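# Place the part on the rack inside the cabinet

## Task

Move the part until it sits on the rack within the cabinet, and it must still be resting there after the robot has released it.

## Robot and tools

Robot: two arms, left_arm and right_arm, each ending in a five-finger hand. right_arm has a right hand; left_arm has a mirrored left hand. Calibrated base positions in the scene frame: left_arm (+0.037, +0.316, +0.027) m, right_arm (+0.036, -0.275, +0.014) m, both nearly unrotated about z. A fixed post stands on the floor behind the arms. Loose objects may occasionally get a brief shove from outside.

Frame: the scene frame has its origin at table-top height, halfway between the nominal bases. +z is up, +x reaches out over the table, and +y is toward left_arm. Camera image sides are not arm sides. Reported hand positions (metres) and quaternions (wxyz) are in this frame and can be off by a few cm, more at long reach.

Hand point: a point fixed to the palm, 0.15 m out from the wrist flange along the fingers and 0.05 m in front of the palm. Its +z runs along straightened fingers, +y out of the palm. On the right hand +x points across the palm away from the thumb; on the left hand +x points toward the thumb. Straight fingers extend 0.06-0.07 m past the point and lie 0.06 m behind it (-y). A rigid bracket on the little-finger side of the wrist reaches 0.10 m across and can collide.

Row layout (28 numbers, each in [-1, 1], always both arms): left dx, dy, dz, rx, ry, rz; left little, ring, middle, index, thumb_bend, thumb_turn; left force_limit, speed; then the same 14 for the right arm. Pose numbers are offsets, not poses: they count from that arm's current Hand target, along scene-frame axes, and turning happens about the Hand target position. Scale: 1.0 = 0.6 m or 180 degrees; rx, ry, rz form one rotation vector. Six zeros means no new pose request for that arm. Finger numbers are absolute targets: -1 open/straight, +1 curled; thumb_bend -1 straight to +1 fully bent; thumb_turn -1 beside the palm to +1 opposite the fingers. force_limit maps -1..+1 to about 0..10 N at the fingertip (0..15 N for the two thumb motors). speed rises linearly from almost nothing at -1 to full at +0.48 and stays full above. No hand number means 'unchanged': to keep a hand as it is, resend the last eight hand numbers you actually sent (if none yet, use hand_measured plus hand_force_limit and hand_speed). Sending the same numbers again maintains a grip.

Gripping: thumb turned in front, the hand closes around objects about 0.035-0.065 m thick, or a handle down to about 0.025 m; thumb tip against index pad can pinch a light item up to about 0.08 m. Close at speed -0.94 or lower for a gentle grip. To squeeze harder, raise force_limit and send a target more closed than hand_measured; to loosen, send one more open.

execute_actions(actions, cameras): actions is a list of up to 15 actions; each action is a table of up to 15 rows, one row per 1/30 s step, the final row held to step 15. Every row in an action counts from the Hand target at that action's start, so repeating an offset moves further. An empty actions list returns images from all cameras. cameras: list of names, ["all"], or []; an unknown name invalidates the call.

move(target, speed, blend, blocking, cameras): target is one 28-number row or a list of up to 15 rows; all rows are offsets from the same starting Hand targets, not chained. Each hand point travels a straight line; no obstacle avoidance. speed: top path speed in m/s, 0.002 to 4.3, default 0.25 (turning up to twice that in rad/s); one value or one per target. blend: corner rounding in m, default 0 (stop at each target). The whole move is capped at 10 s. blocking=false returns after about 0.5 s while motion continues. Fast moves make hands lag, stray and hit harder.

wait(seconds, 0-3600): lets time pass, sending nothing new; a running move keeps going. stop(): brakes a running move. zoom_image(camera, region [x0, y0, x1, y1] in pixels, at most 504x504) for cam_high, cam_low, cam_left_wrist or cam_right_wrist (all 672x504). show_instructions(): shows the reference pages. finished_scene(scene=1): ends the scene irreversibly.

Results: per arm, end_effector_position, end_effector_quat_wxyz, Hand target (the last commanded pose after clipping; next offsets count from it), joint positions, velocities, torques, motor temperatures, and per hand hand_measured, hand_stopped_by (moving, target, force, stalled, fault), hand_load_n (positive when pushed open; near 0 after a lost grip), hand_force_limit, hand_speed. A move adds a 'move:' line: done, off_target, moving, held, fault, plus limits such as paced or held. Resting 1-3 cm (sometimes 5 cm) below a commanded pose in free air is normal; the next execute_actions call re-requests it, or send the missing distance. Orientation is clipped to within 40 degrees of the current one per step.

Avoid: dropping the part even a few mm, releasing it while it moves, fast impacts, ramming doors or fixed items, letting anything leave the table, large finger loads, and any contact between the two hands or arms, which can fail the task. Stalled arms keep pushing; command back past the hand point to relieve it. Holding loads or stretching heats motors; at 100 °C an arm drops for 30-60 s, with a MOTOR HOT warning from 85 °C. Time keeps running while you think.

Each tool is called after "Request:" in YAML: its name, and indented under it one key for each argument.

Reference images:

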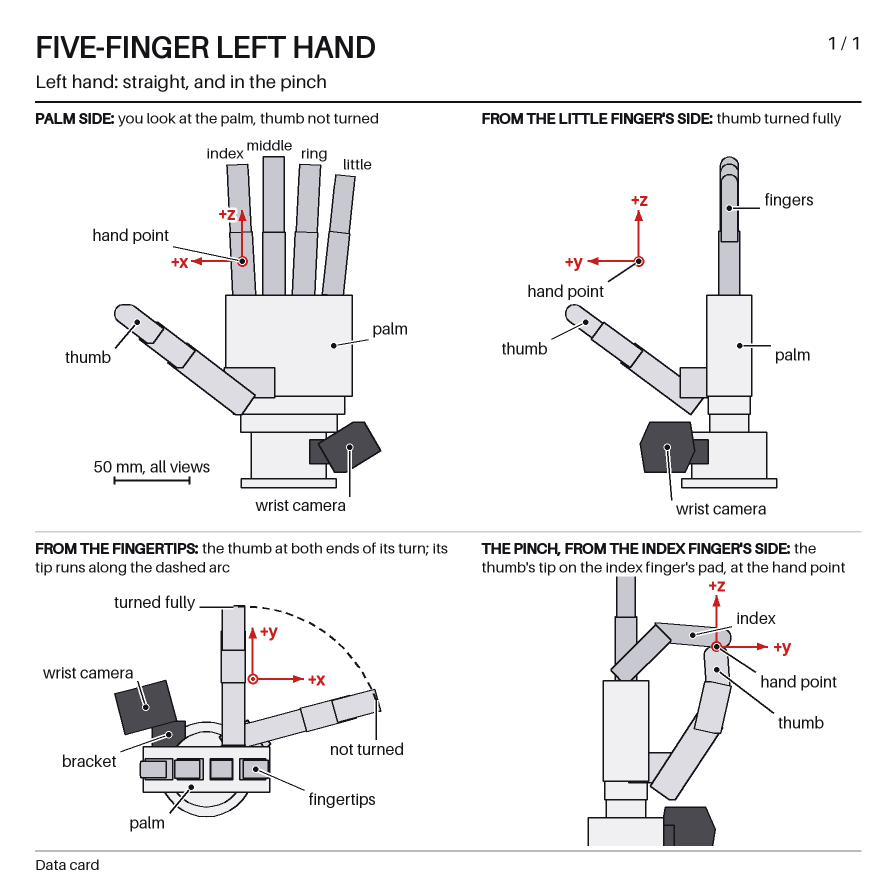

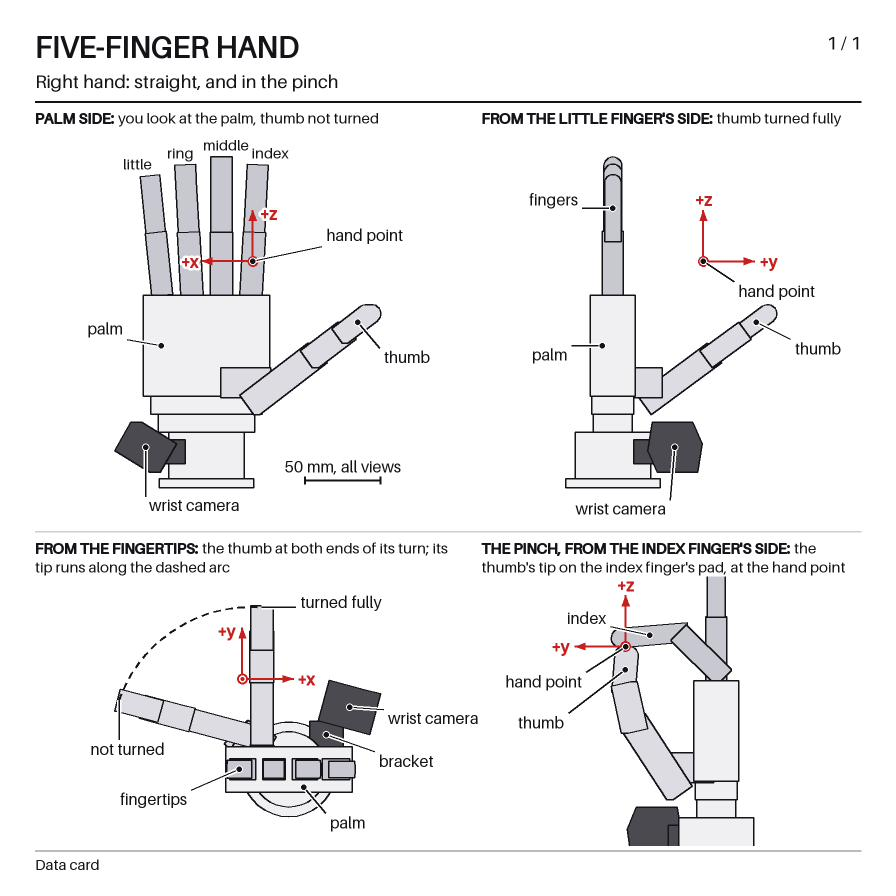

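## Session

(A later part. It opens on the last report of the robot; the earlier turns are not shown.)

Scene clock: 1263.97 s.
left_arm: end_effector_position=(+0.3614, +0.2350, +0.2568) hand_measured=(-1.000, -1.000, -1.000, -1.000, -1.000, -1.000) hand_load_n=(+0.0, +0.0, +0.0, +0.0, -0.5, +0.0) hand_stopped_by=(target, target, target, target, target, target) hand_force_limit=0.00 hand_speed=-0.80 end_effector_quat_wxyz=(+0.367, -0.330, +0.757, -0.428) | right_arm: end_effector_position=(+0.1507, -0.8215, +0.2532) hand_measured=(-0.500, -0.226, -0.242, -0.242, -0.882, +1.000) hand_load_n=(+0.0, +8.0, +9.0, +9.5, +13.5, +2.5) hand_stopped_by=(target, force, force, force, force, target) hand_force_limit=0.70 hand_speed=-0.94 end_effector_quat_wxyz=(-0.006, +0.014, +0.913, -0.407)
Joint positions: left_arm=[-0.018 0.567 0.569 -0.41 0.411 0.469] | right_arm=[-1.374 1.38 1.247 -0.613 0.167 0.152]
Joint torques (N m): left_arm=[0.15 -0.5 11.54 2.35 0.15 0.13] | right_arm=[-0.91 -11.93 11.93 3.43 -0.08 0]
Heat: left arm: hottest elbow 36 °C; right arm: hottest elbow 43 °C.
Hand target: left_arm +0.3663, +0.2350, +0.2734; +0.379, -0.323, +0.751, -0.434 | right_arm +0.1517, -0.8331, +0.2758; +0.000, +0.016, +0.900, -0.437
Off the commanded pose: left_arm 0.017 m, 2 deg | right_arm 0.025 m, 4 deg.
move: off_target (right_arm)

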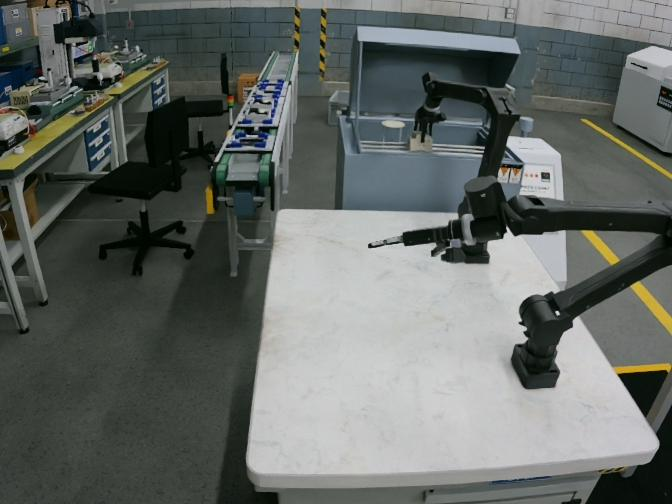

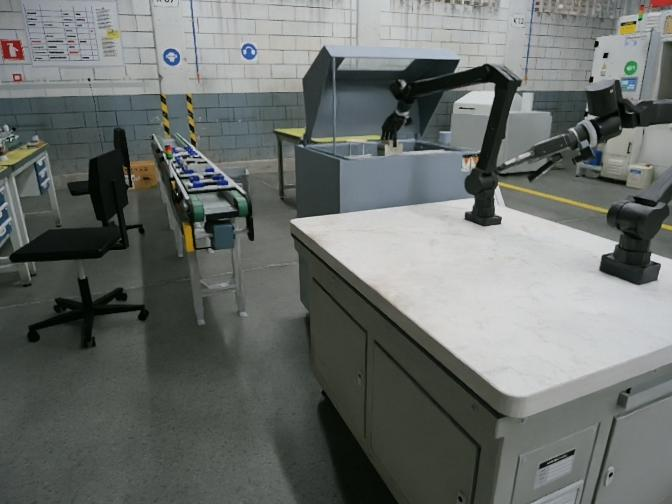

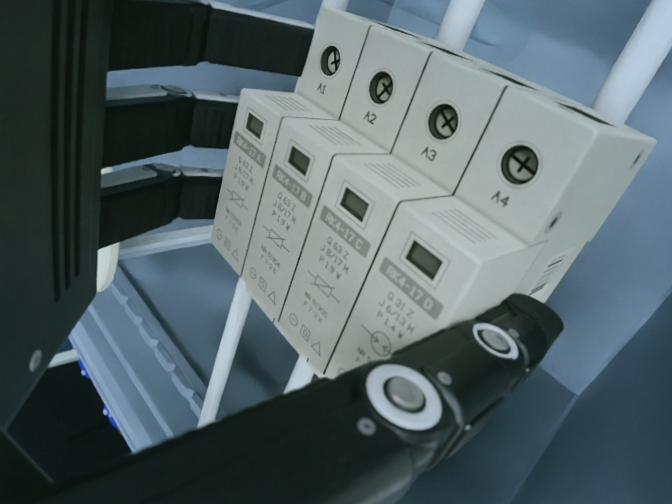

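Request:
move:
  target: [0,0,0,0,0,0,-1,-1,-1,-1,-1,-1,0,-0.8,0,0,-0.015,0,0,0,-0.5,0.3,0.3,0.3,-0.1,1,0.7,-0.94]
  speed: 0.03
  cameras: ["cam_high","cam_low","cam_right_wrist"]

Request:
zoom_image:
  camera: "cam_high"
  region: [380, 80, 480, 180]

Request:
zoom_image:
  camera: "cam_right_wrist"
  region: [340, 0, 672, 330]

Scene clock: 1290.93 s.
left_arm: end_effector_position=(+0.3614, +0.2350, +0.2568) hand_measured=(-1.000, -1.000, -1.000, -1.000, -1.000, -1.000) hand_load_n=(+0.0, +0.0, +0.0, +0.0, +0.0, +0.0) hand_stopped_by=(target, target, target, target, target, target) hand_force_limit=0.00 hand_speed=-0.80 end_effector_quat_wxyz=(+0.367, -0.330, +0.757, -0.428) | right_arm: end_effector_position=(+0.1514, -0.8243, +0.2513) hand_measured=(-0.500, -0.226, -0.242, -0.242, -0.882, +1.000) hand_load_n=(+0.0, +8.0, +9.0, +9.5, +13.5, +2.5) hand_stopped_by=(target, force, force, force, force, target) hand_force_limit=0.70 hand_speed=-0.94 end_effector_quat_wxyz=(-0.004, +0.014, +0.910, -0.414)
Joint positions: left_arm=[-0.018 0.567 0.569 -0.41 0.411 0.469] | right_arm=[-1.374 1.38 1.236 -0.585 0.165 0.152]
Joint torques (N m): left_arm=[0.09 -0.44 11.55 2.35 0.15 0.14] | right_arm=[-0.91 -11.52 11.12 3.26 -0.04 -0.01]
Heat: left arm: hottest elbow 36 °C; right arm: hottest elbow 41 °C.
Hand target: left_arm +0.3663, +0.2350, +0.2734; +0.379, -0.323, +0.751, -0.434 | right_arm +0.1517, -0.8331, +0.2668; +0.000, +0.016, +0.899, -0.437
Off the commanded pose: left_arm 0.017 m, 2 deg | right_arm 0.018 m, 3 deg.
move: off_target (right_arm)

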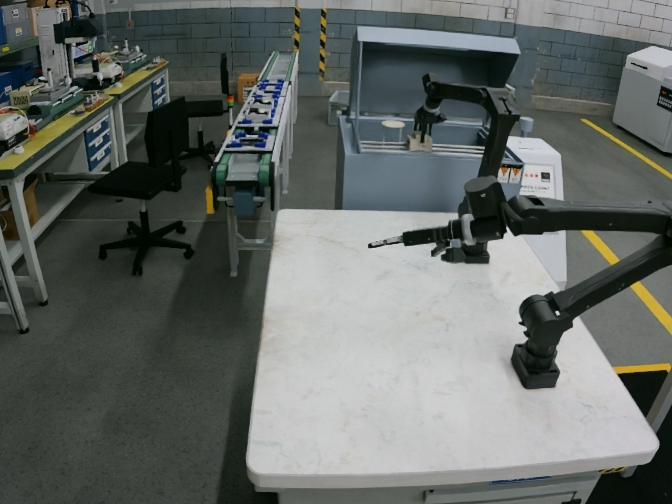

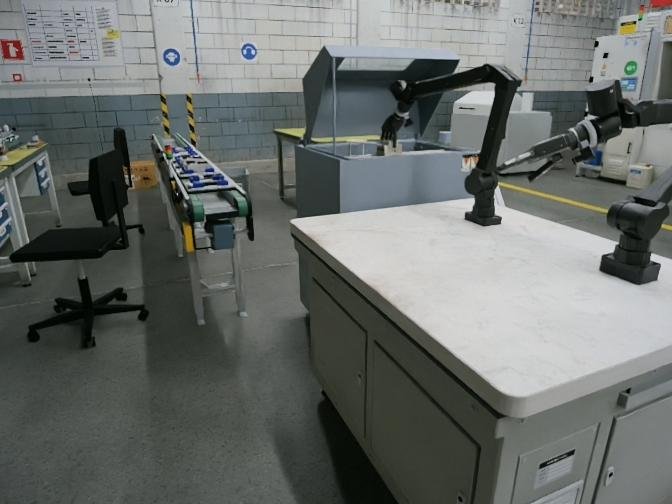

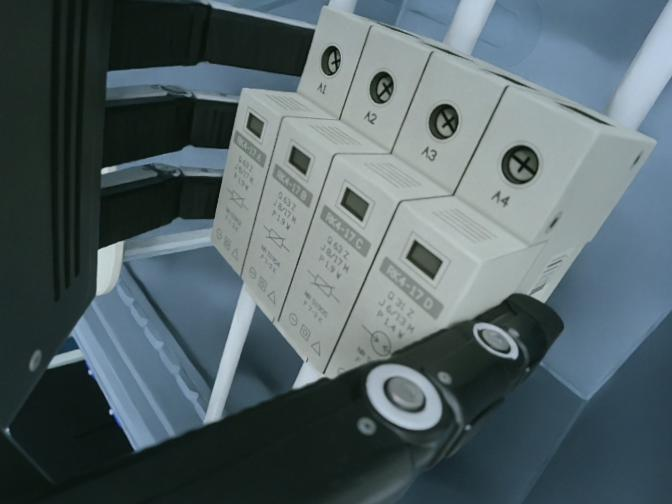

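Scaled by 5.040.

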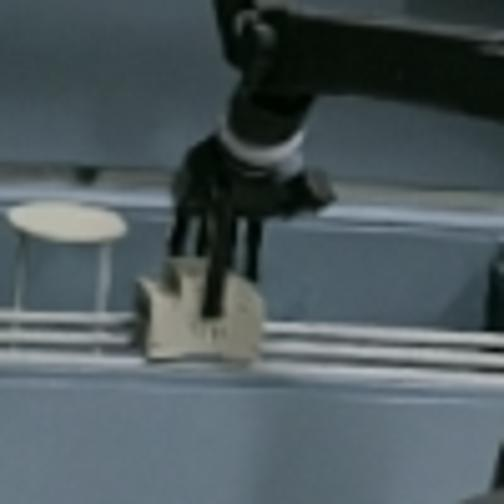

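Scaled by 1.518.

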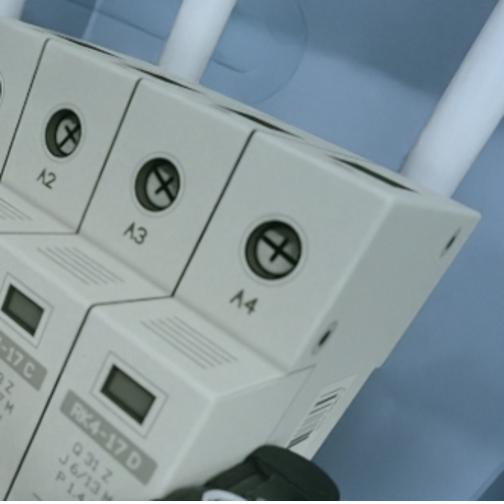

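Request:
move:
  target: [0,0,0,0,0,0,-1,-1,-1,-1,-1,-1,0,-0.8,0,0.015,-0.025,0.0135,0.003,0,-0.5,0.3,0.3,0.3,-0.1,1,0.7,-0.94]
  speed: 0.03
  cameras: ["cam_high","cam_low","cam_right_wrist"]

Request:
zoom_image:
  camera: "cam_high"
  region: [380, 80, 480, 180]

Request:
zoom_image:
  camera: "cam_right_wrist"
  region: [340, 0, 672, 330]

Request:
zoom_image:
  camera: "cam_low"
  region: [350, 110, 430, 190]

Scene clock: 1309.20 s.
left_arm: end_effector_position=(+0.3614, +0.2350, +0.2568) hand_measured=(-1.000, -1.000, -1.000, -1.000, -1.000, -1.000) hand_load_n=(+0.0, -0.5, +0.0, +0.0, +0.0, +0.0) hand_stopped_by=(target, target, target, target, target, target) hand_force_limit=0.00 hand_speed=-0.80 end_effector_quat_wxyz=(+0.367, -0.330, +0.757, -0.428) | right_arm: end_effector_position=(+0.1513, -0.8237, +0.2501) hand_measured=(-0.500, -0.226, -0.242, -0.242, -0.882, +1.000) hand_load_n=(+0.0, +8.0, +9.0, +9.5, +13.5, +2.5) hand_stopped_by=(target, force, force, force, force, target) hand_force_limit=0.70 hand_speed=-0.94 end_effector_quat_wxyz=(-0.004, +0.014, +0.911, -0.413)
Joint positions: left_arm=[-0.018 0.567 0.569 -0.41 0.411 0.469] | right_arm=[-1.374 1.38 1.233 -0.585 0.165 0.152]
Joint torques (N m): left_arm=[0.09 -0.44 11.55 2.35 0.15 0.14] | right_arm=[-0.62 -10.99 9.96 2.21 0.11 0.02]
Heat: left arm: hottest elbow 36 °C; right arm: hottest elbow 41 °C.
Hand target: left_arm +0.3663, +0.2350, +0.2734; +0.379, -0.323, +0.751, -0.434 | right_arm +0.1517, -0.8240, +0.2517; -0.004, +0.014, +0.909, -0.417
Off the commanded pose: left_arm 0.017 m, 2 deg | right_arm 0.002 m, 1 deg.
move: done

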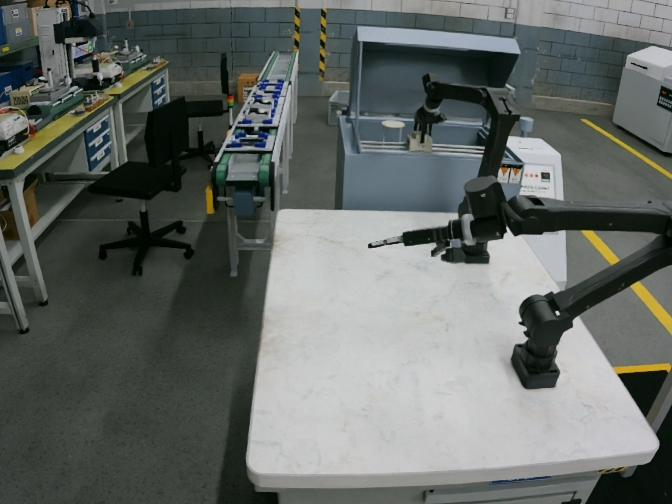

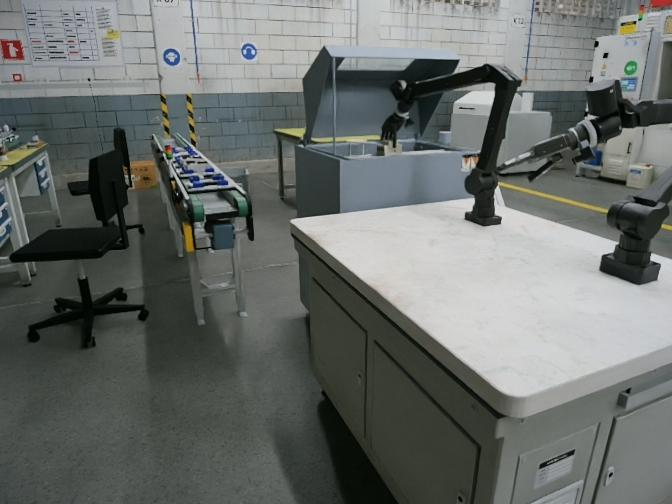

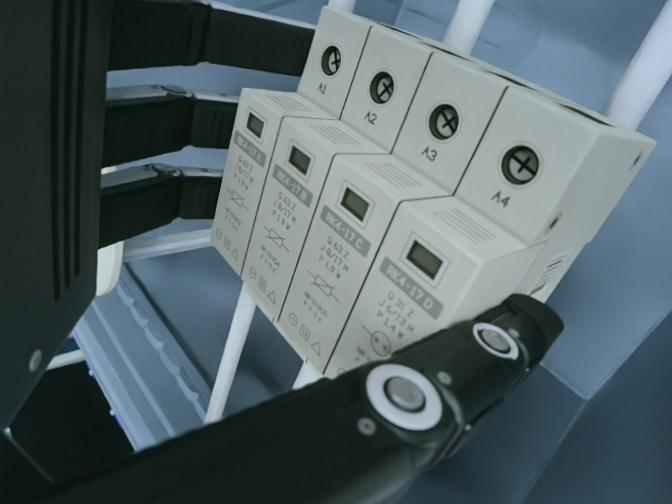

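Scaled by 5.040.

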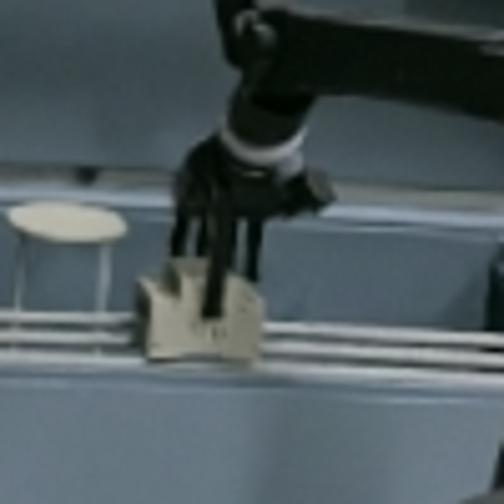

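Scaled by 1.518.

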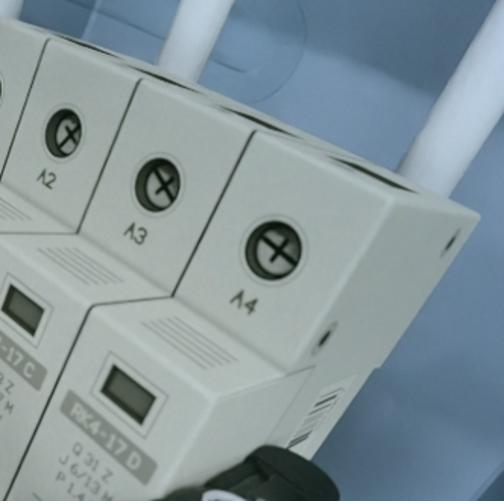

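Scaled by 6.300.

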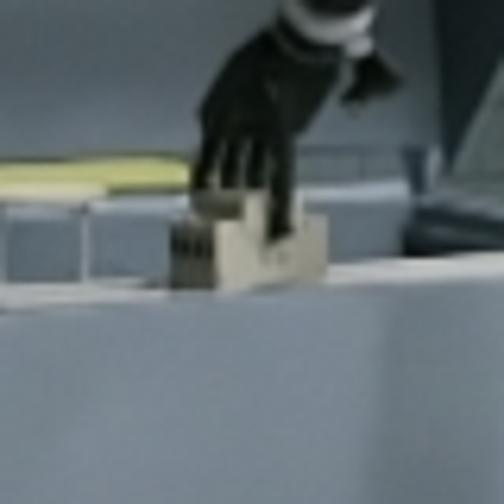

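Request:
move:
  target: [0,0,0,0,0,0,-1,-1,-1,-1,-1,-1,0,-0.8,0,0.006,-0.023,0.007,0.0015,0,-0.5,0.3,0.3,0.3,-0.1,1,0.7,-0.94]
  speed: 0.03
  cameras: ["cam_high","cam_low","cam_right_wrist"]

Request:
zoom_image:
  camera: "cam_right_wrist"
  region: [340, 0, 672, 330]

Request:
zoom_image:
  camera: "cam_low"
  region: [350, 110, 430, 190]

Scene clock: 1318.53 s.
left_arm: end_effector_position=(+0.3614, +0.2350, +0.2568) hand_measured=(-1.000, -1.000, -1.000, -1.000, -1.000, -1.000) hand_load_n=(+0.0, +0.0, +0.0, +0.0, +0.0, +0.0) hand_stopped_by=(target, target, target, target, target, target) hand_force_limit=0.00 hand_speed=-0.80 end_effector_quat_wxyz=(+0.367, -0.330, +0.757, -0.428) | right_arm: end_effector_position=(+0.1512, -0.8231, +0.2478) hand_measured=(-0.500, -0.226, -0.242, -0.242, -0.882, +1.000) hand_load_n=(+0.0, +7.0, +8.5, +9.5, +13.5, +1.5) hand_stopped_by=(target, force, force, force, force, target) hand_force_limit=0.70 hand_speed=-0.94 end_effector_quat_wxyz=(-0.004, +0.017, +0.911, -0.412)
Joint positions: left_arm=[-0.018 0.567 0.569 -0.41 0.411 0.469] | right_arm=[-1.374 1.38 1.228 -0.582 0.167 0.158]
Joint torques (N m): left_arm=[0.09 -0.44 11.52 2.33 0.15 0.14] | right_arm=[-0.5 -10.29 8.75 2.26 0.12 -0.03]
Heat: left arm: hottest elbow 36 °C; right arm: hottest elbow 41 °C.
Hand target: left_arm +0.3663, +0.2350, +0.2734; +0.379, -0.323, +0.751, -0.434 | right_arm +0.1517, -0.8205, +0.2379; -0.007, +0.013, +0.913, -0.408
Off the commanded pose: left_arm 0.017 m, 2 deg | right_arm 0.010 m, 1 deg.
move: done

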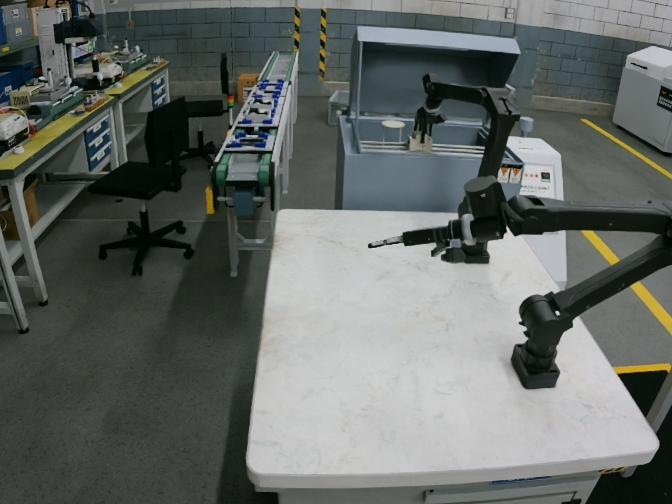

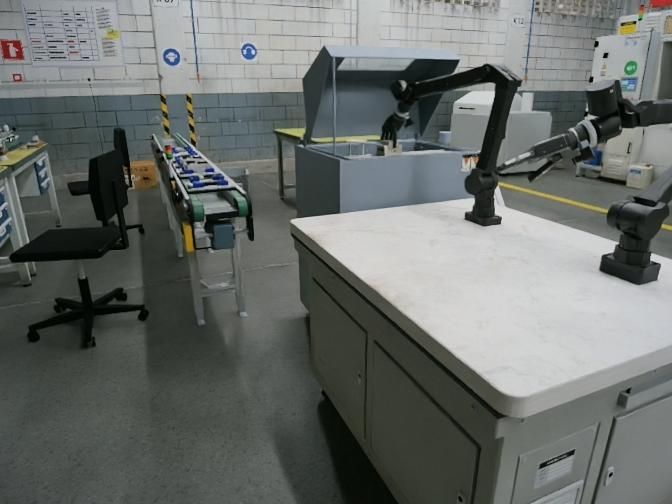

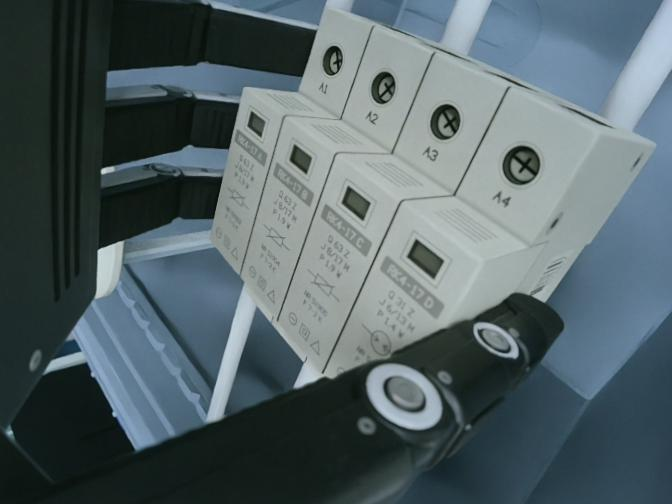

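Scaled by 1.518.

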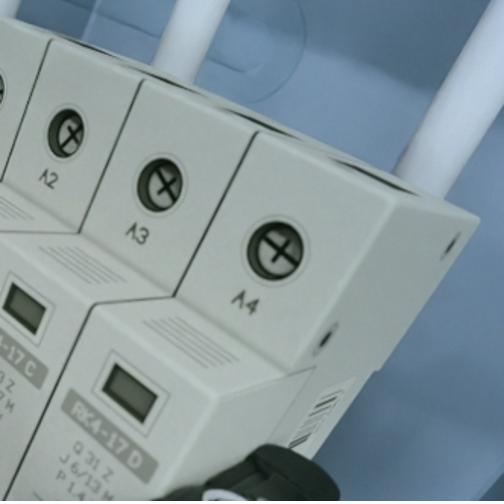

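Scaled by 6.300.

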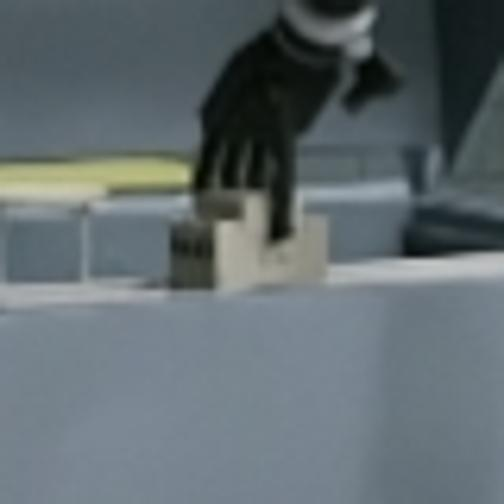

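Request:
move:
  target: [0,0,0,0,0,0,-1,-1,-1,-1,-1,-1,0,-0.8,0,0,0,0,0,0,-0.5,-0.33,-0.35,-0.35,-0.1,1,0.7,-0.95]
  speed: 0.03
  cameras: ["cam_high","cam_low","cam_right_wrist"]

Request:
zoom_image:
  camera: "cam_right_wrist"
  region: [340, 0, 672, 330]

Scene clock: 1347.03 s.
left_arm: end_effector_position=(+0.3614, +0.2350, +0.2568) hand_measured=(-1.000, -1.000, -1.000, -1.000, -1.000, -1.000) hand_load_n=(+0.0, -0.5, +0.0, +0.0, +0.0, +0.0) hand_stopped_by=(target, target, target, target, target, target) hand_force_limit=0.00 hand_speed=-0.80 end_effector_quat_wxyz=(+0.367, -0.330, +0.757, -0.428) | right_arm: end_effector_position=(+0.1506, -0.8211, +0.2441) hand_measured=(-0.500, -0.330, -0.350, -0.350, -0.878, +1.000) hand_load_n=(+0.0, +0.0, +0.0, +0.0, +0.5, +0.0) hand_stopped_by=(target, target, target, target, force, target) hand_force_limit=0.70 hand_speed=-0.95 end_effector_quat_wxyz=(-0.005, +0.017, +0.912, -0.409)
Joint positions: left_arm=[-0.018 0.567 0.569 -0.41 0.411 0.469] | right_arm=[-1.374 1.38 1.221 -0.582 0.168 0.158]
Joint torques (N m): left_arm=[0.15 -0.5 11.55 2.36 0.15 0.14] | right_arm=[-0.44 -10.29 9.39 2.26 0.06 -0.03]
Heat: left arm: hottest elbow 36 °C; right arm: hottest elbow 40 °C.
Hand target: left_arm +0.3663, +0.2350, +0.2734; +0.379, -0.323, +0.751, -0.434 | right_arm +0.1517, -0.8205, +0.2380; -0.007, +0.013, +0.913, -0.408
Off the commanded pose: left_arm 0.017 m, 2 deg | right_arm 0.006 m, 0 deg.
move: done

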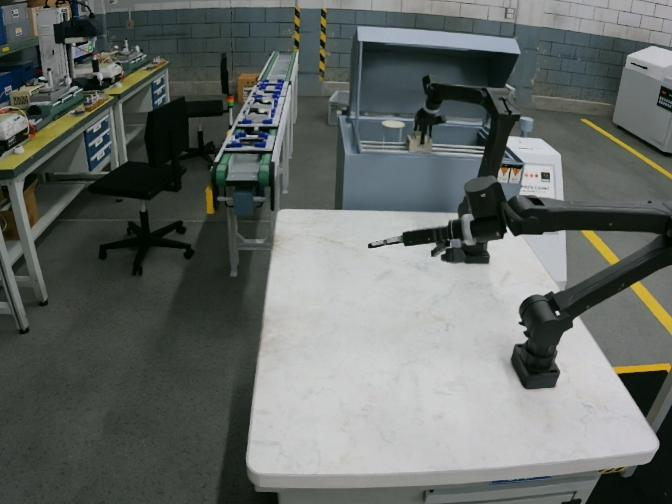

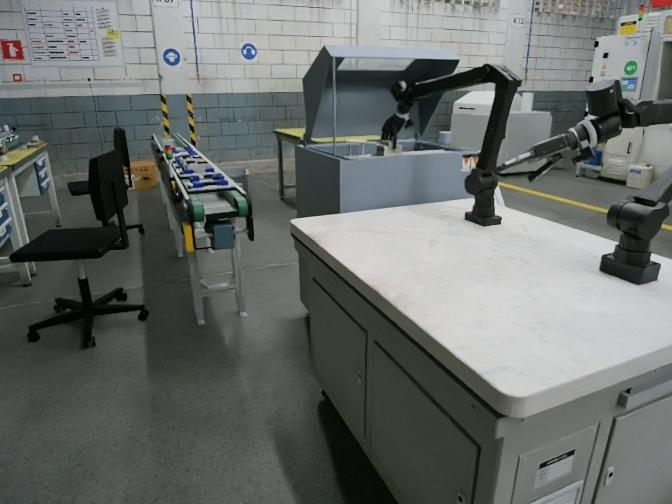

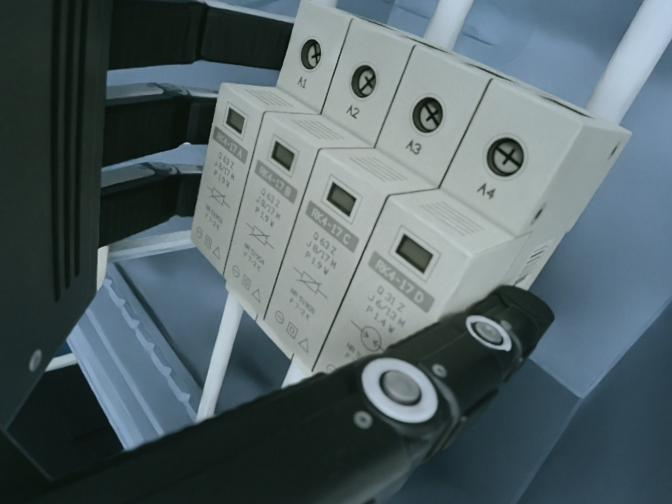

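Scaled by 1.518.

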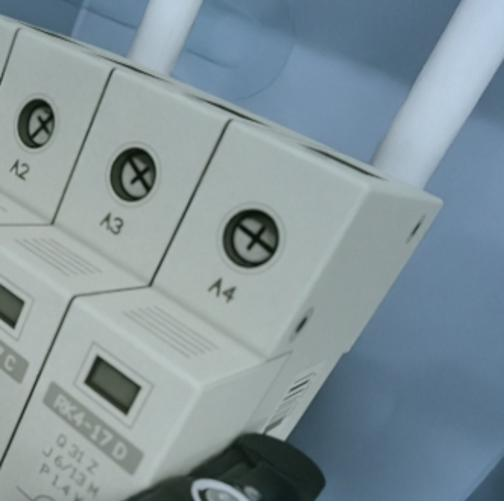

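Request:
move:
  target:
    - [0,0,0,0,0,0,-1,-1,-1,-1,-1,-1,0,-0.8,0,0,0,0,0,0,-0.5,-0.33,-0.35,-0.35,-1,1,0.0,-0.94]
    - [0,0,0,0,0,0,-1,-1,-1,-1,-1,-1,0,-0.8,0,0,0,0,0,0,-0.5,-0.197,-0.213,-0.213,-1,1,0.0,-0.95]
  speed: 0.03
  cameras: ["cam_high","cam_low","cam_right_wrist"]

Request:
zoom_image:
  camera: "cam_right_wrist"
  region: [340, 0, 672, 330]

Scene clock: 1366.10 s.
left_arm: end_effector_position=(+0.3614, +0.2350, +0.2568) hand_measured=(-1.000, -1.000, -1.000, -1.000, -1.000, -1.000) hand_load_n=(+0.0, +0.0, +0.0, +0.0, +0.0, +0.0) hand_stopped_by=(target, target, target, target, target, target) hand_force_limit=0.00 hand_speed=-0.80 end_effector_quat_wxyz=(+0.367, -0.330, +0.757, -0.428) | right_arm: end_effector_position=(+0.1503, -0.8203, +0.2424) hand_measured=(-0.500, -0.224, -0.248, -0.244, -1.000, +1.000) hand_load_n=(+0.0, +5.0, +4.5, +6.0, +1.5, +1.5) hand_stopped_by=(target, force, force, force, target, target) hand_force_limit=0.00 hand_speed=-0.95 end_effector_quat_wxyz=(-0.006, +0.017, +0.913, -0.407)
Joint positions: left_arm=[-0.018 0.567 0.569 -0.41 0.411 0.469] | right_arm=[-1.374 1.38 1.218 -0.582 0.169 0.158]
Joint torques (N m): left_arm=[0.15 -0.44 11.55 2.35 0.15 0.14] | right_arm=[-0.44 -10.23 9.66 2.26 0.06 -0.03]
Heat: left arm: hottest elbow 36 °C; right arm: hottest elbow 40 °C.
Hand target: left_arm +0.3663, +0.2350, +0.2734; +0.379, -0.323, +0.751, -0.434 | right_arm +0.1517, -0.8205, +0.2380; -0.007, +0.013, +0.913, -0.408
Off the commanded pose: left_arm 0.017 m, 2 deg | right_arm 0.005 m, 0 deg.
move: done

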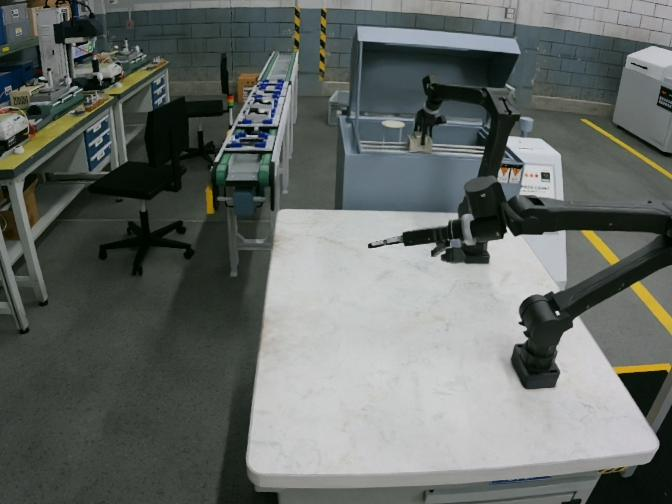

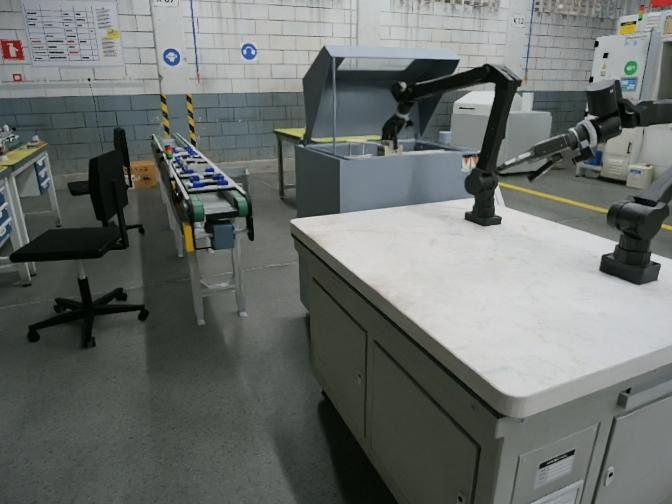

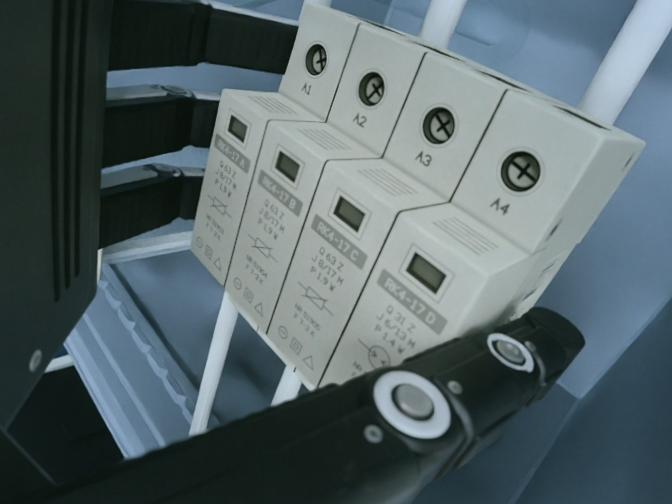

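Scaled by 1.518.

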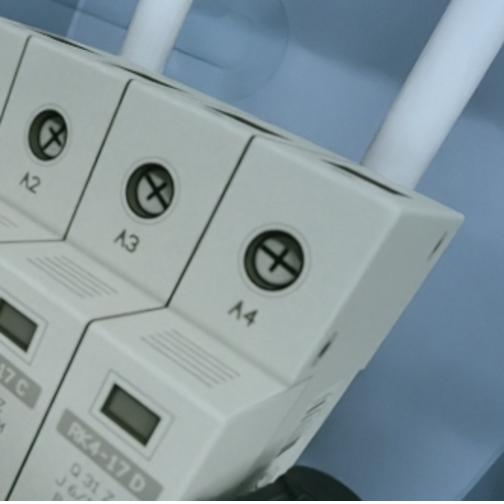

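Request:
move:
  target: [0,0,0,0,0,0,-1,-1,-1,-1,-1,-1,0,-0.8,0,0,0,0,0,0,-0.5,-0.5,-0.5,-0.5,-1,1,0.0,-0.94]
  speed: 0.03
  cameras: ["cam_high","cam_low","cam_right_wrist"]

Request:
zoom_image:
  camera: "cam_right_wrist"
  region: [340, 0, 672, 330]

Request:
zoom_image:
  camera: "cam_high"
  region: [380, 80, 480, 180]

Scene clock: 1378.80 s.
left_arm: end_effector_position=(+0.3614, +0.2350, +0.2568) hand_measured=(-1.000, -1.000, -1.000, -1.000, -1.000, -1.000) hand_load_n=(+0.0, +0.0, +0.0, +0.0, +0.0, +0.0) hand_stopped_by=(target, target, target, target, target, target) hand_force_limit=0.00 hand_speed=-0.80 end_effector_quat_wxyz=(+0.367, -0.330, +0.757, -0.428) | right_arm: end_effector_position=(+0.1503, -0.8201, +0.2420) hand_measured=(-0.500, -0.500, -0.500, -0.500, -1.000, +1.000) hand_load_n=(+0.0, +0.0, +0.0, +0.0, +0.0, +0.0) hand_stopped_by=(target, target, target, target, target, target) hand_force_limit=0.00 hand_speed=-0.94 end_effector_quat_wxyz=(-0.006, +0.017, +0.913, -0.407)
Joint positions: left_arm=[-0.018 0.567 0.569 -0.41 0.411 0.469] | right_arm=[-1.374 1.38 1.217 -0.582 0.169 0.158]
Joint torques (N m): left_arm=[0.09 -0.5 11.55 2.33 0.15 0.14] | right_arm=[-0.44 -10.23 9.73 2.26 0.06 -0.03]
Heat: left arm: hottest elbow 36 °C; right arm: hottest elbow 40 °C.
Hand target: left_arm +0.3663, +0.2350, +0.2734; +0.379, -0.323, +0.751, -0.434 | right_arm +0.1517, -0.8205, +0.2380; -0.007, +0.013, +0.913, -0.408
Off the commanded pose: left_arm 0.017 m, 2 deg | right_arm 0.004 m, 0 deg.
move: done

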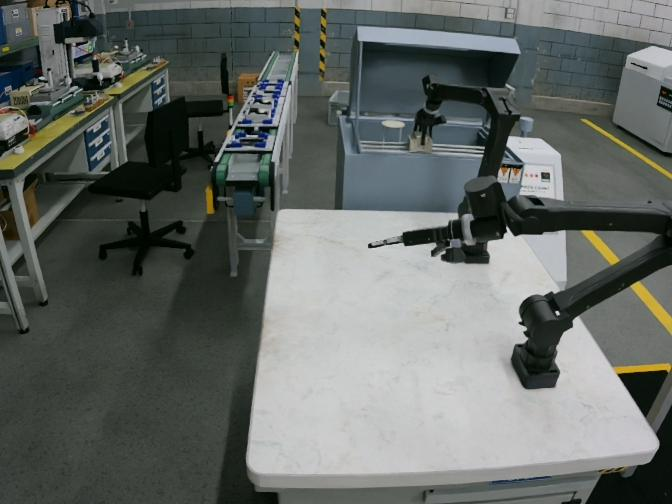

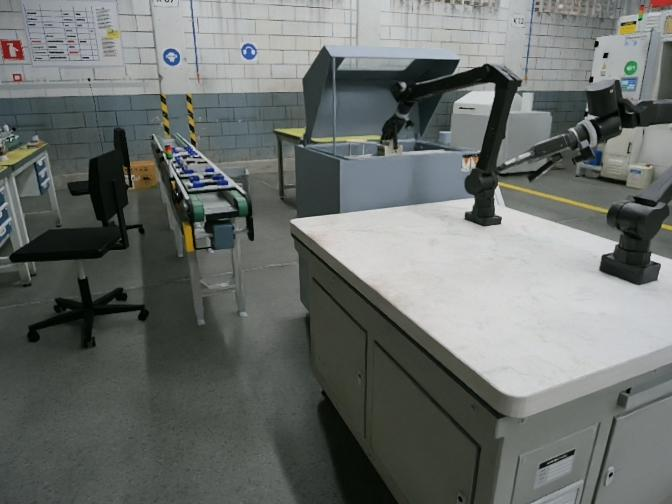

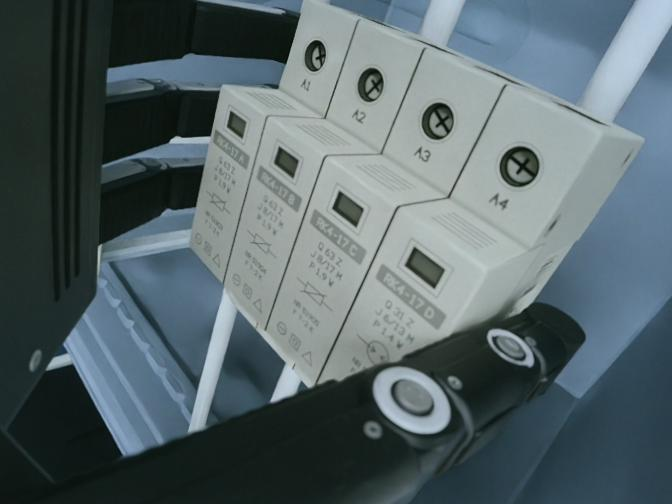

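Scaled by 1.518.

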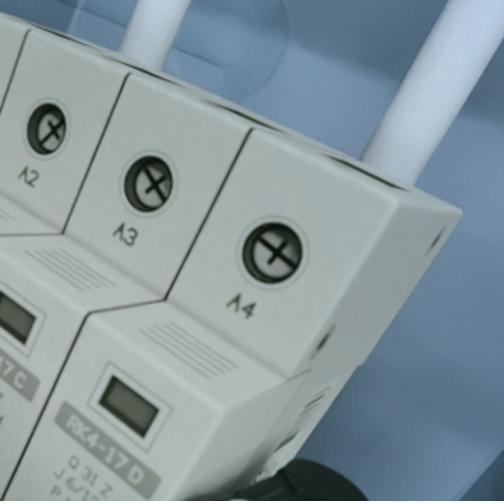

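Scaled by 5.040.

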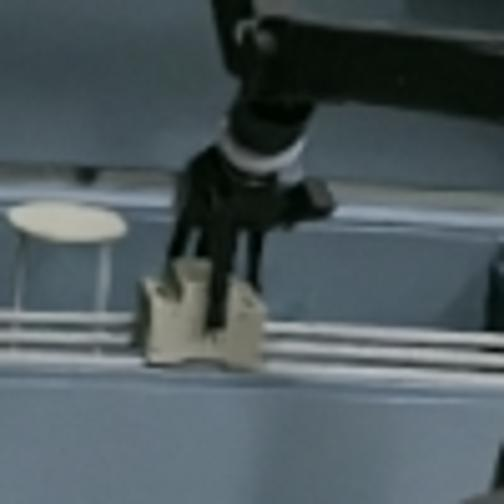

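Request:
move:
  target: [0,0,0,0,0,0,-1,-1,-1,-1,-1,-1,0,-0.8,0,0,0,0,0,0,-0.5,-0.5,-0.5,-0.5,-0.94,1,0.0,-0.95]
  speed: 0.03
  cameras: ["cam_high","cam_right_wrist"]

Request:
zoom_image:
  camera: "cam_right_wrist"
  region: [340, 0, 672, 330]

Scene clock: 1391.77 s.
left_arm: end_effector_position=(+0.3614, +0.2350, +0.2568) hand_measured=(-1.000, -1.000, -1.000, -1.000, -1.000, -1.000) hand_load_n=(-0.5, +0.0, -0.5, +0.0, +0.0, -0.5) hand_stopped_by=(target, target, target, target, target, target) hand_force_limit=0.00 hand_speed=-0.80 end_effector_quat_wxyz=(+0.367, -0.330, +0.757, -0.428) | right_arm: end_effector_position=(+0.1503, -0.8201, +0.2420) hand_measured=(-0.500, -0.500, -0.500, -0.500, -0.940, +1.000) hand_load_n=(+0.0, -0.5, +0.0, +0.0, +1.0, +0.0) hand_stopped_by=(target, target, target, target, target, target) hand_force_limit=0.00 hand_speed=-0.95 end_effector_quat_wxyz=(-0.006, +0.017, +0.913, -0.407)
Joint positions: left_arm=[-0.018 0.567 0.569 -0.41 0.411 0.469] | right_arm=[-1.374 1.38 1.217 -0.582 0.169 0.158]
Joint torques (N m): left_arm=[0.15 -0.5 11.54 2.35 0.15 0.14] | right_arm=[-0.5 -10.23 9.73 2.28 0.06 -0.02]
Heat: left arm: hottest elbow 36 °C; right arm: hottest elbow 40 °C.
Hand target: left_arm +0.3663, +0.2350, +0.2734; +0.379, -0.323, +0.751, -0.434 | right_arm +0.1517, -0.8205, +0.2380; -0.007, +0.013, +0.913, -0.408
Off the commanded pose: left_arm 0.017 m, 2 deg | right_arm 0.004 m, 0 deg.
move: done

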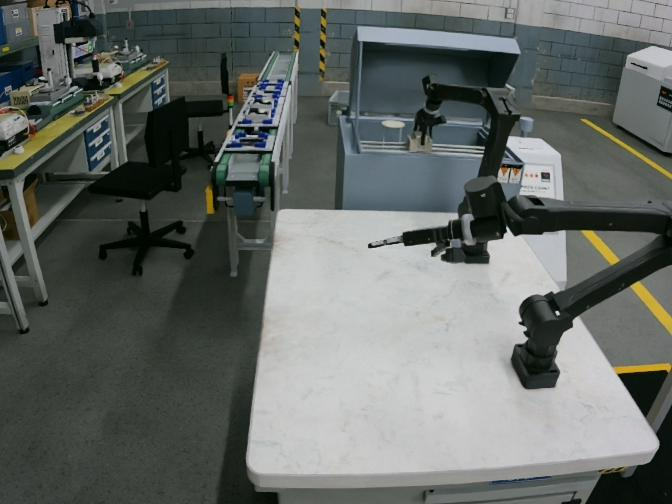

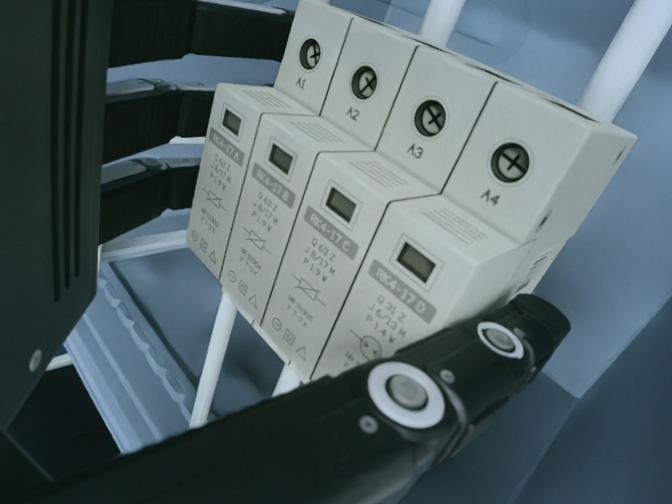

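Scaled by 1.518.

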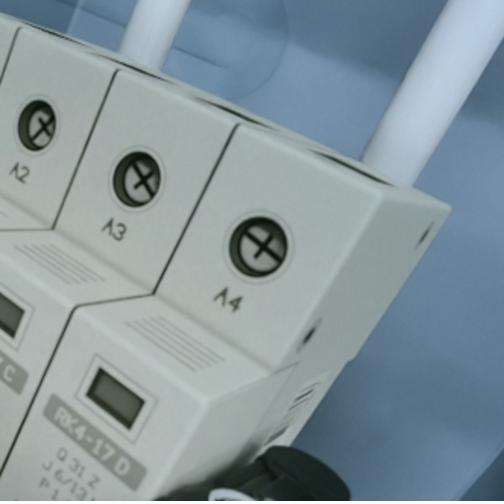

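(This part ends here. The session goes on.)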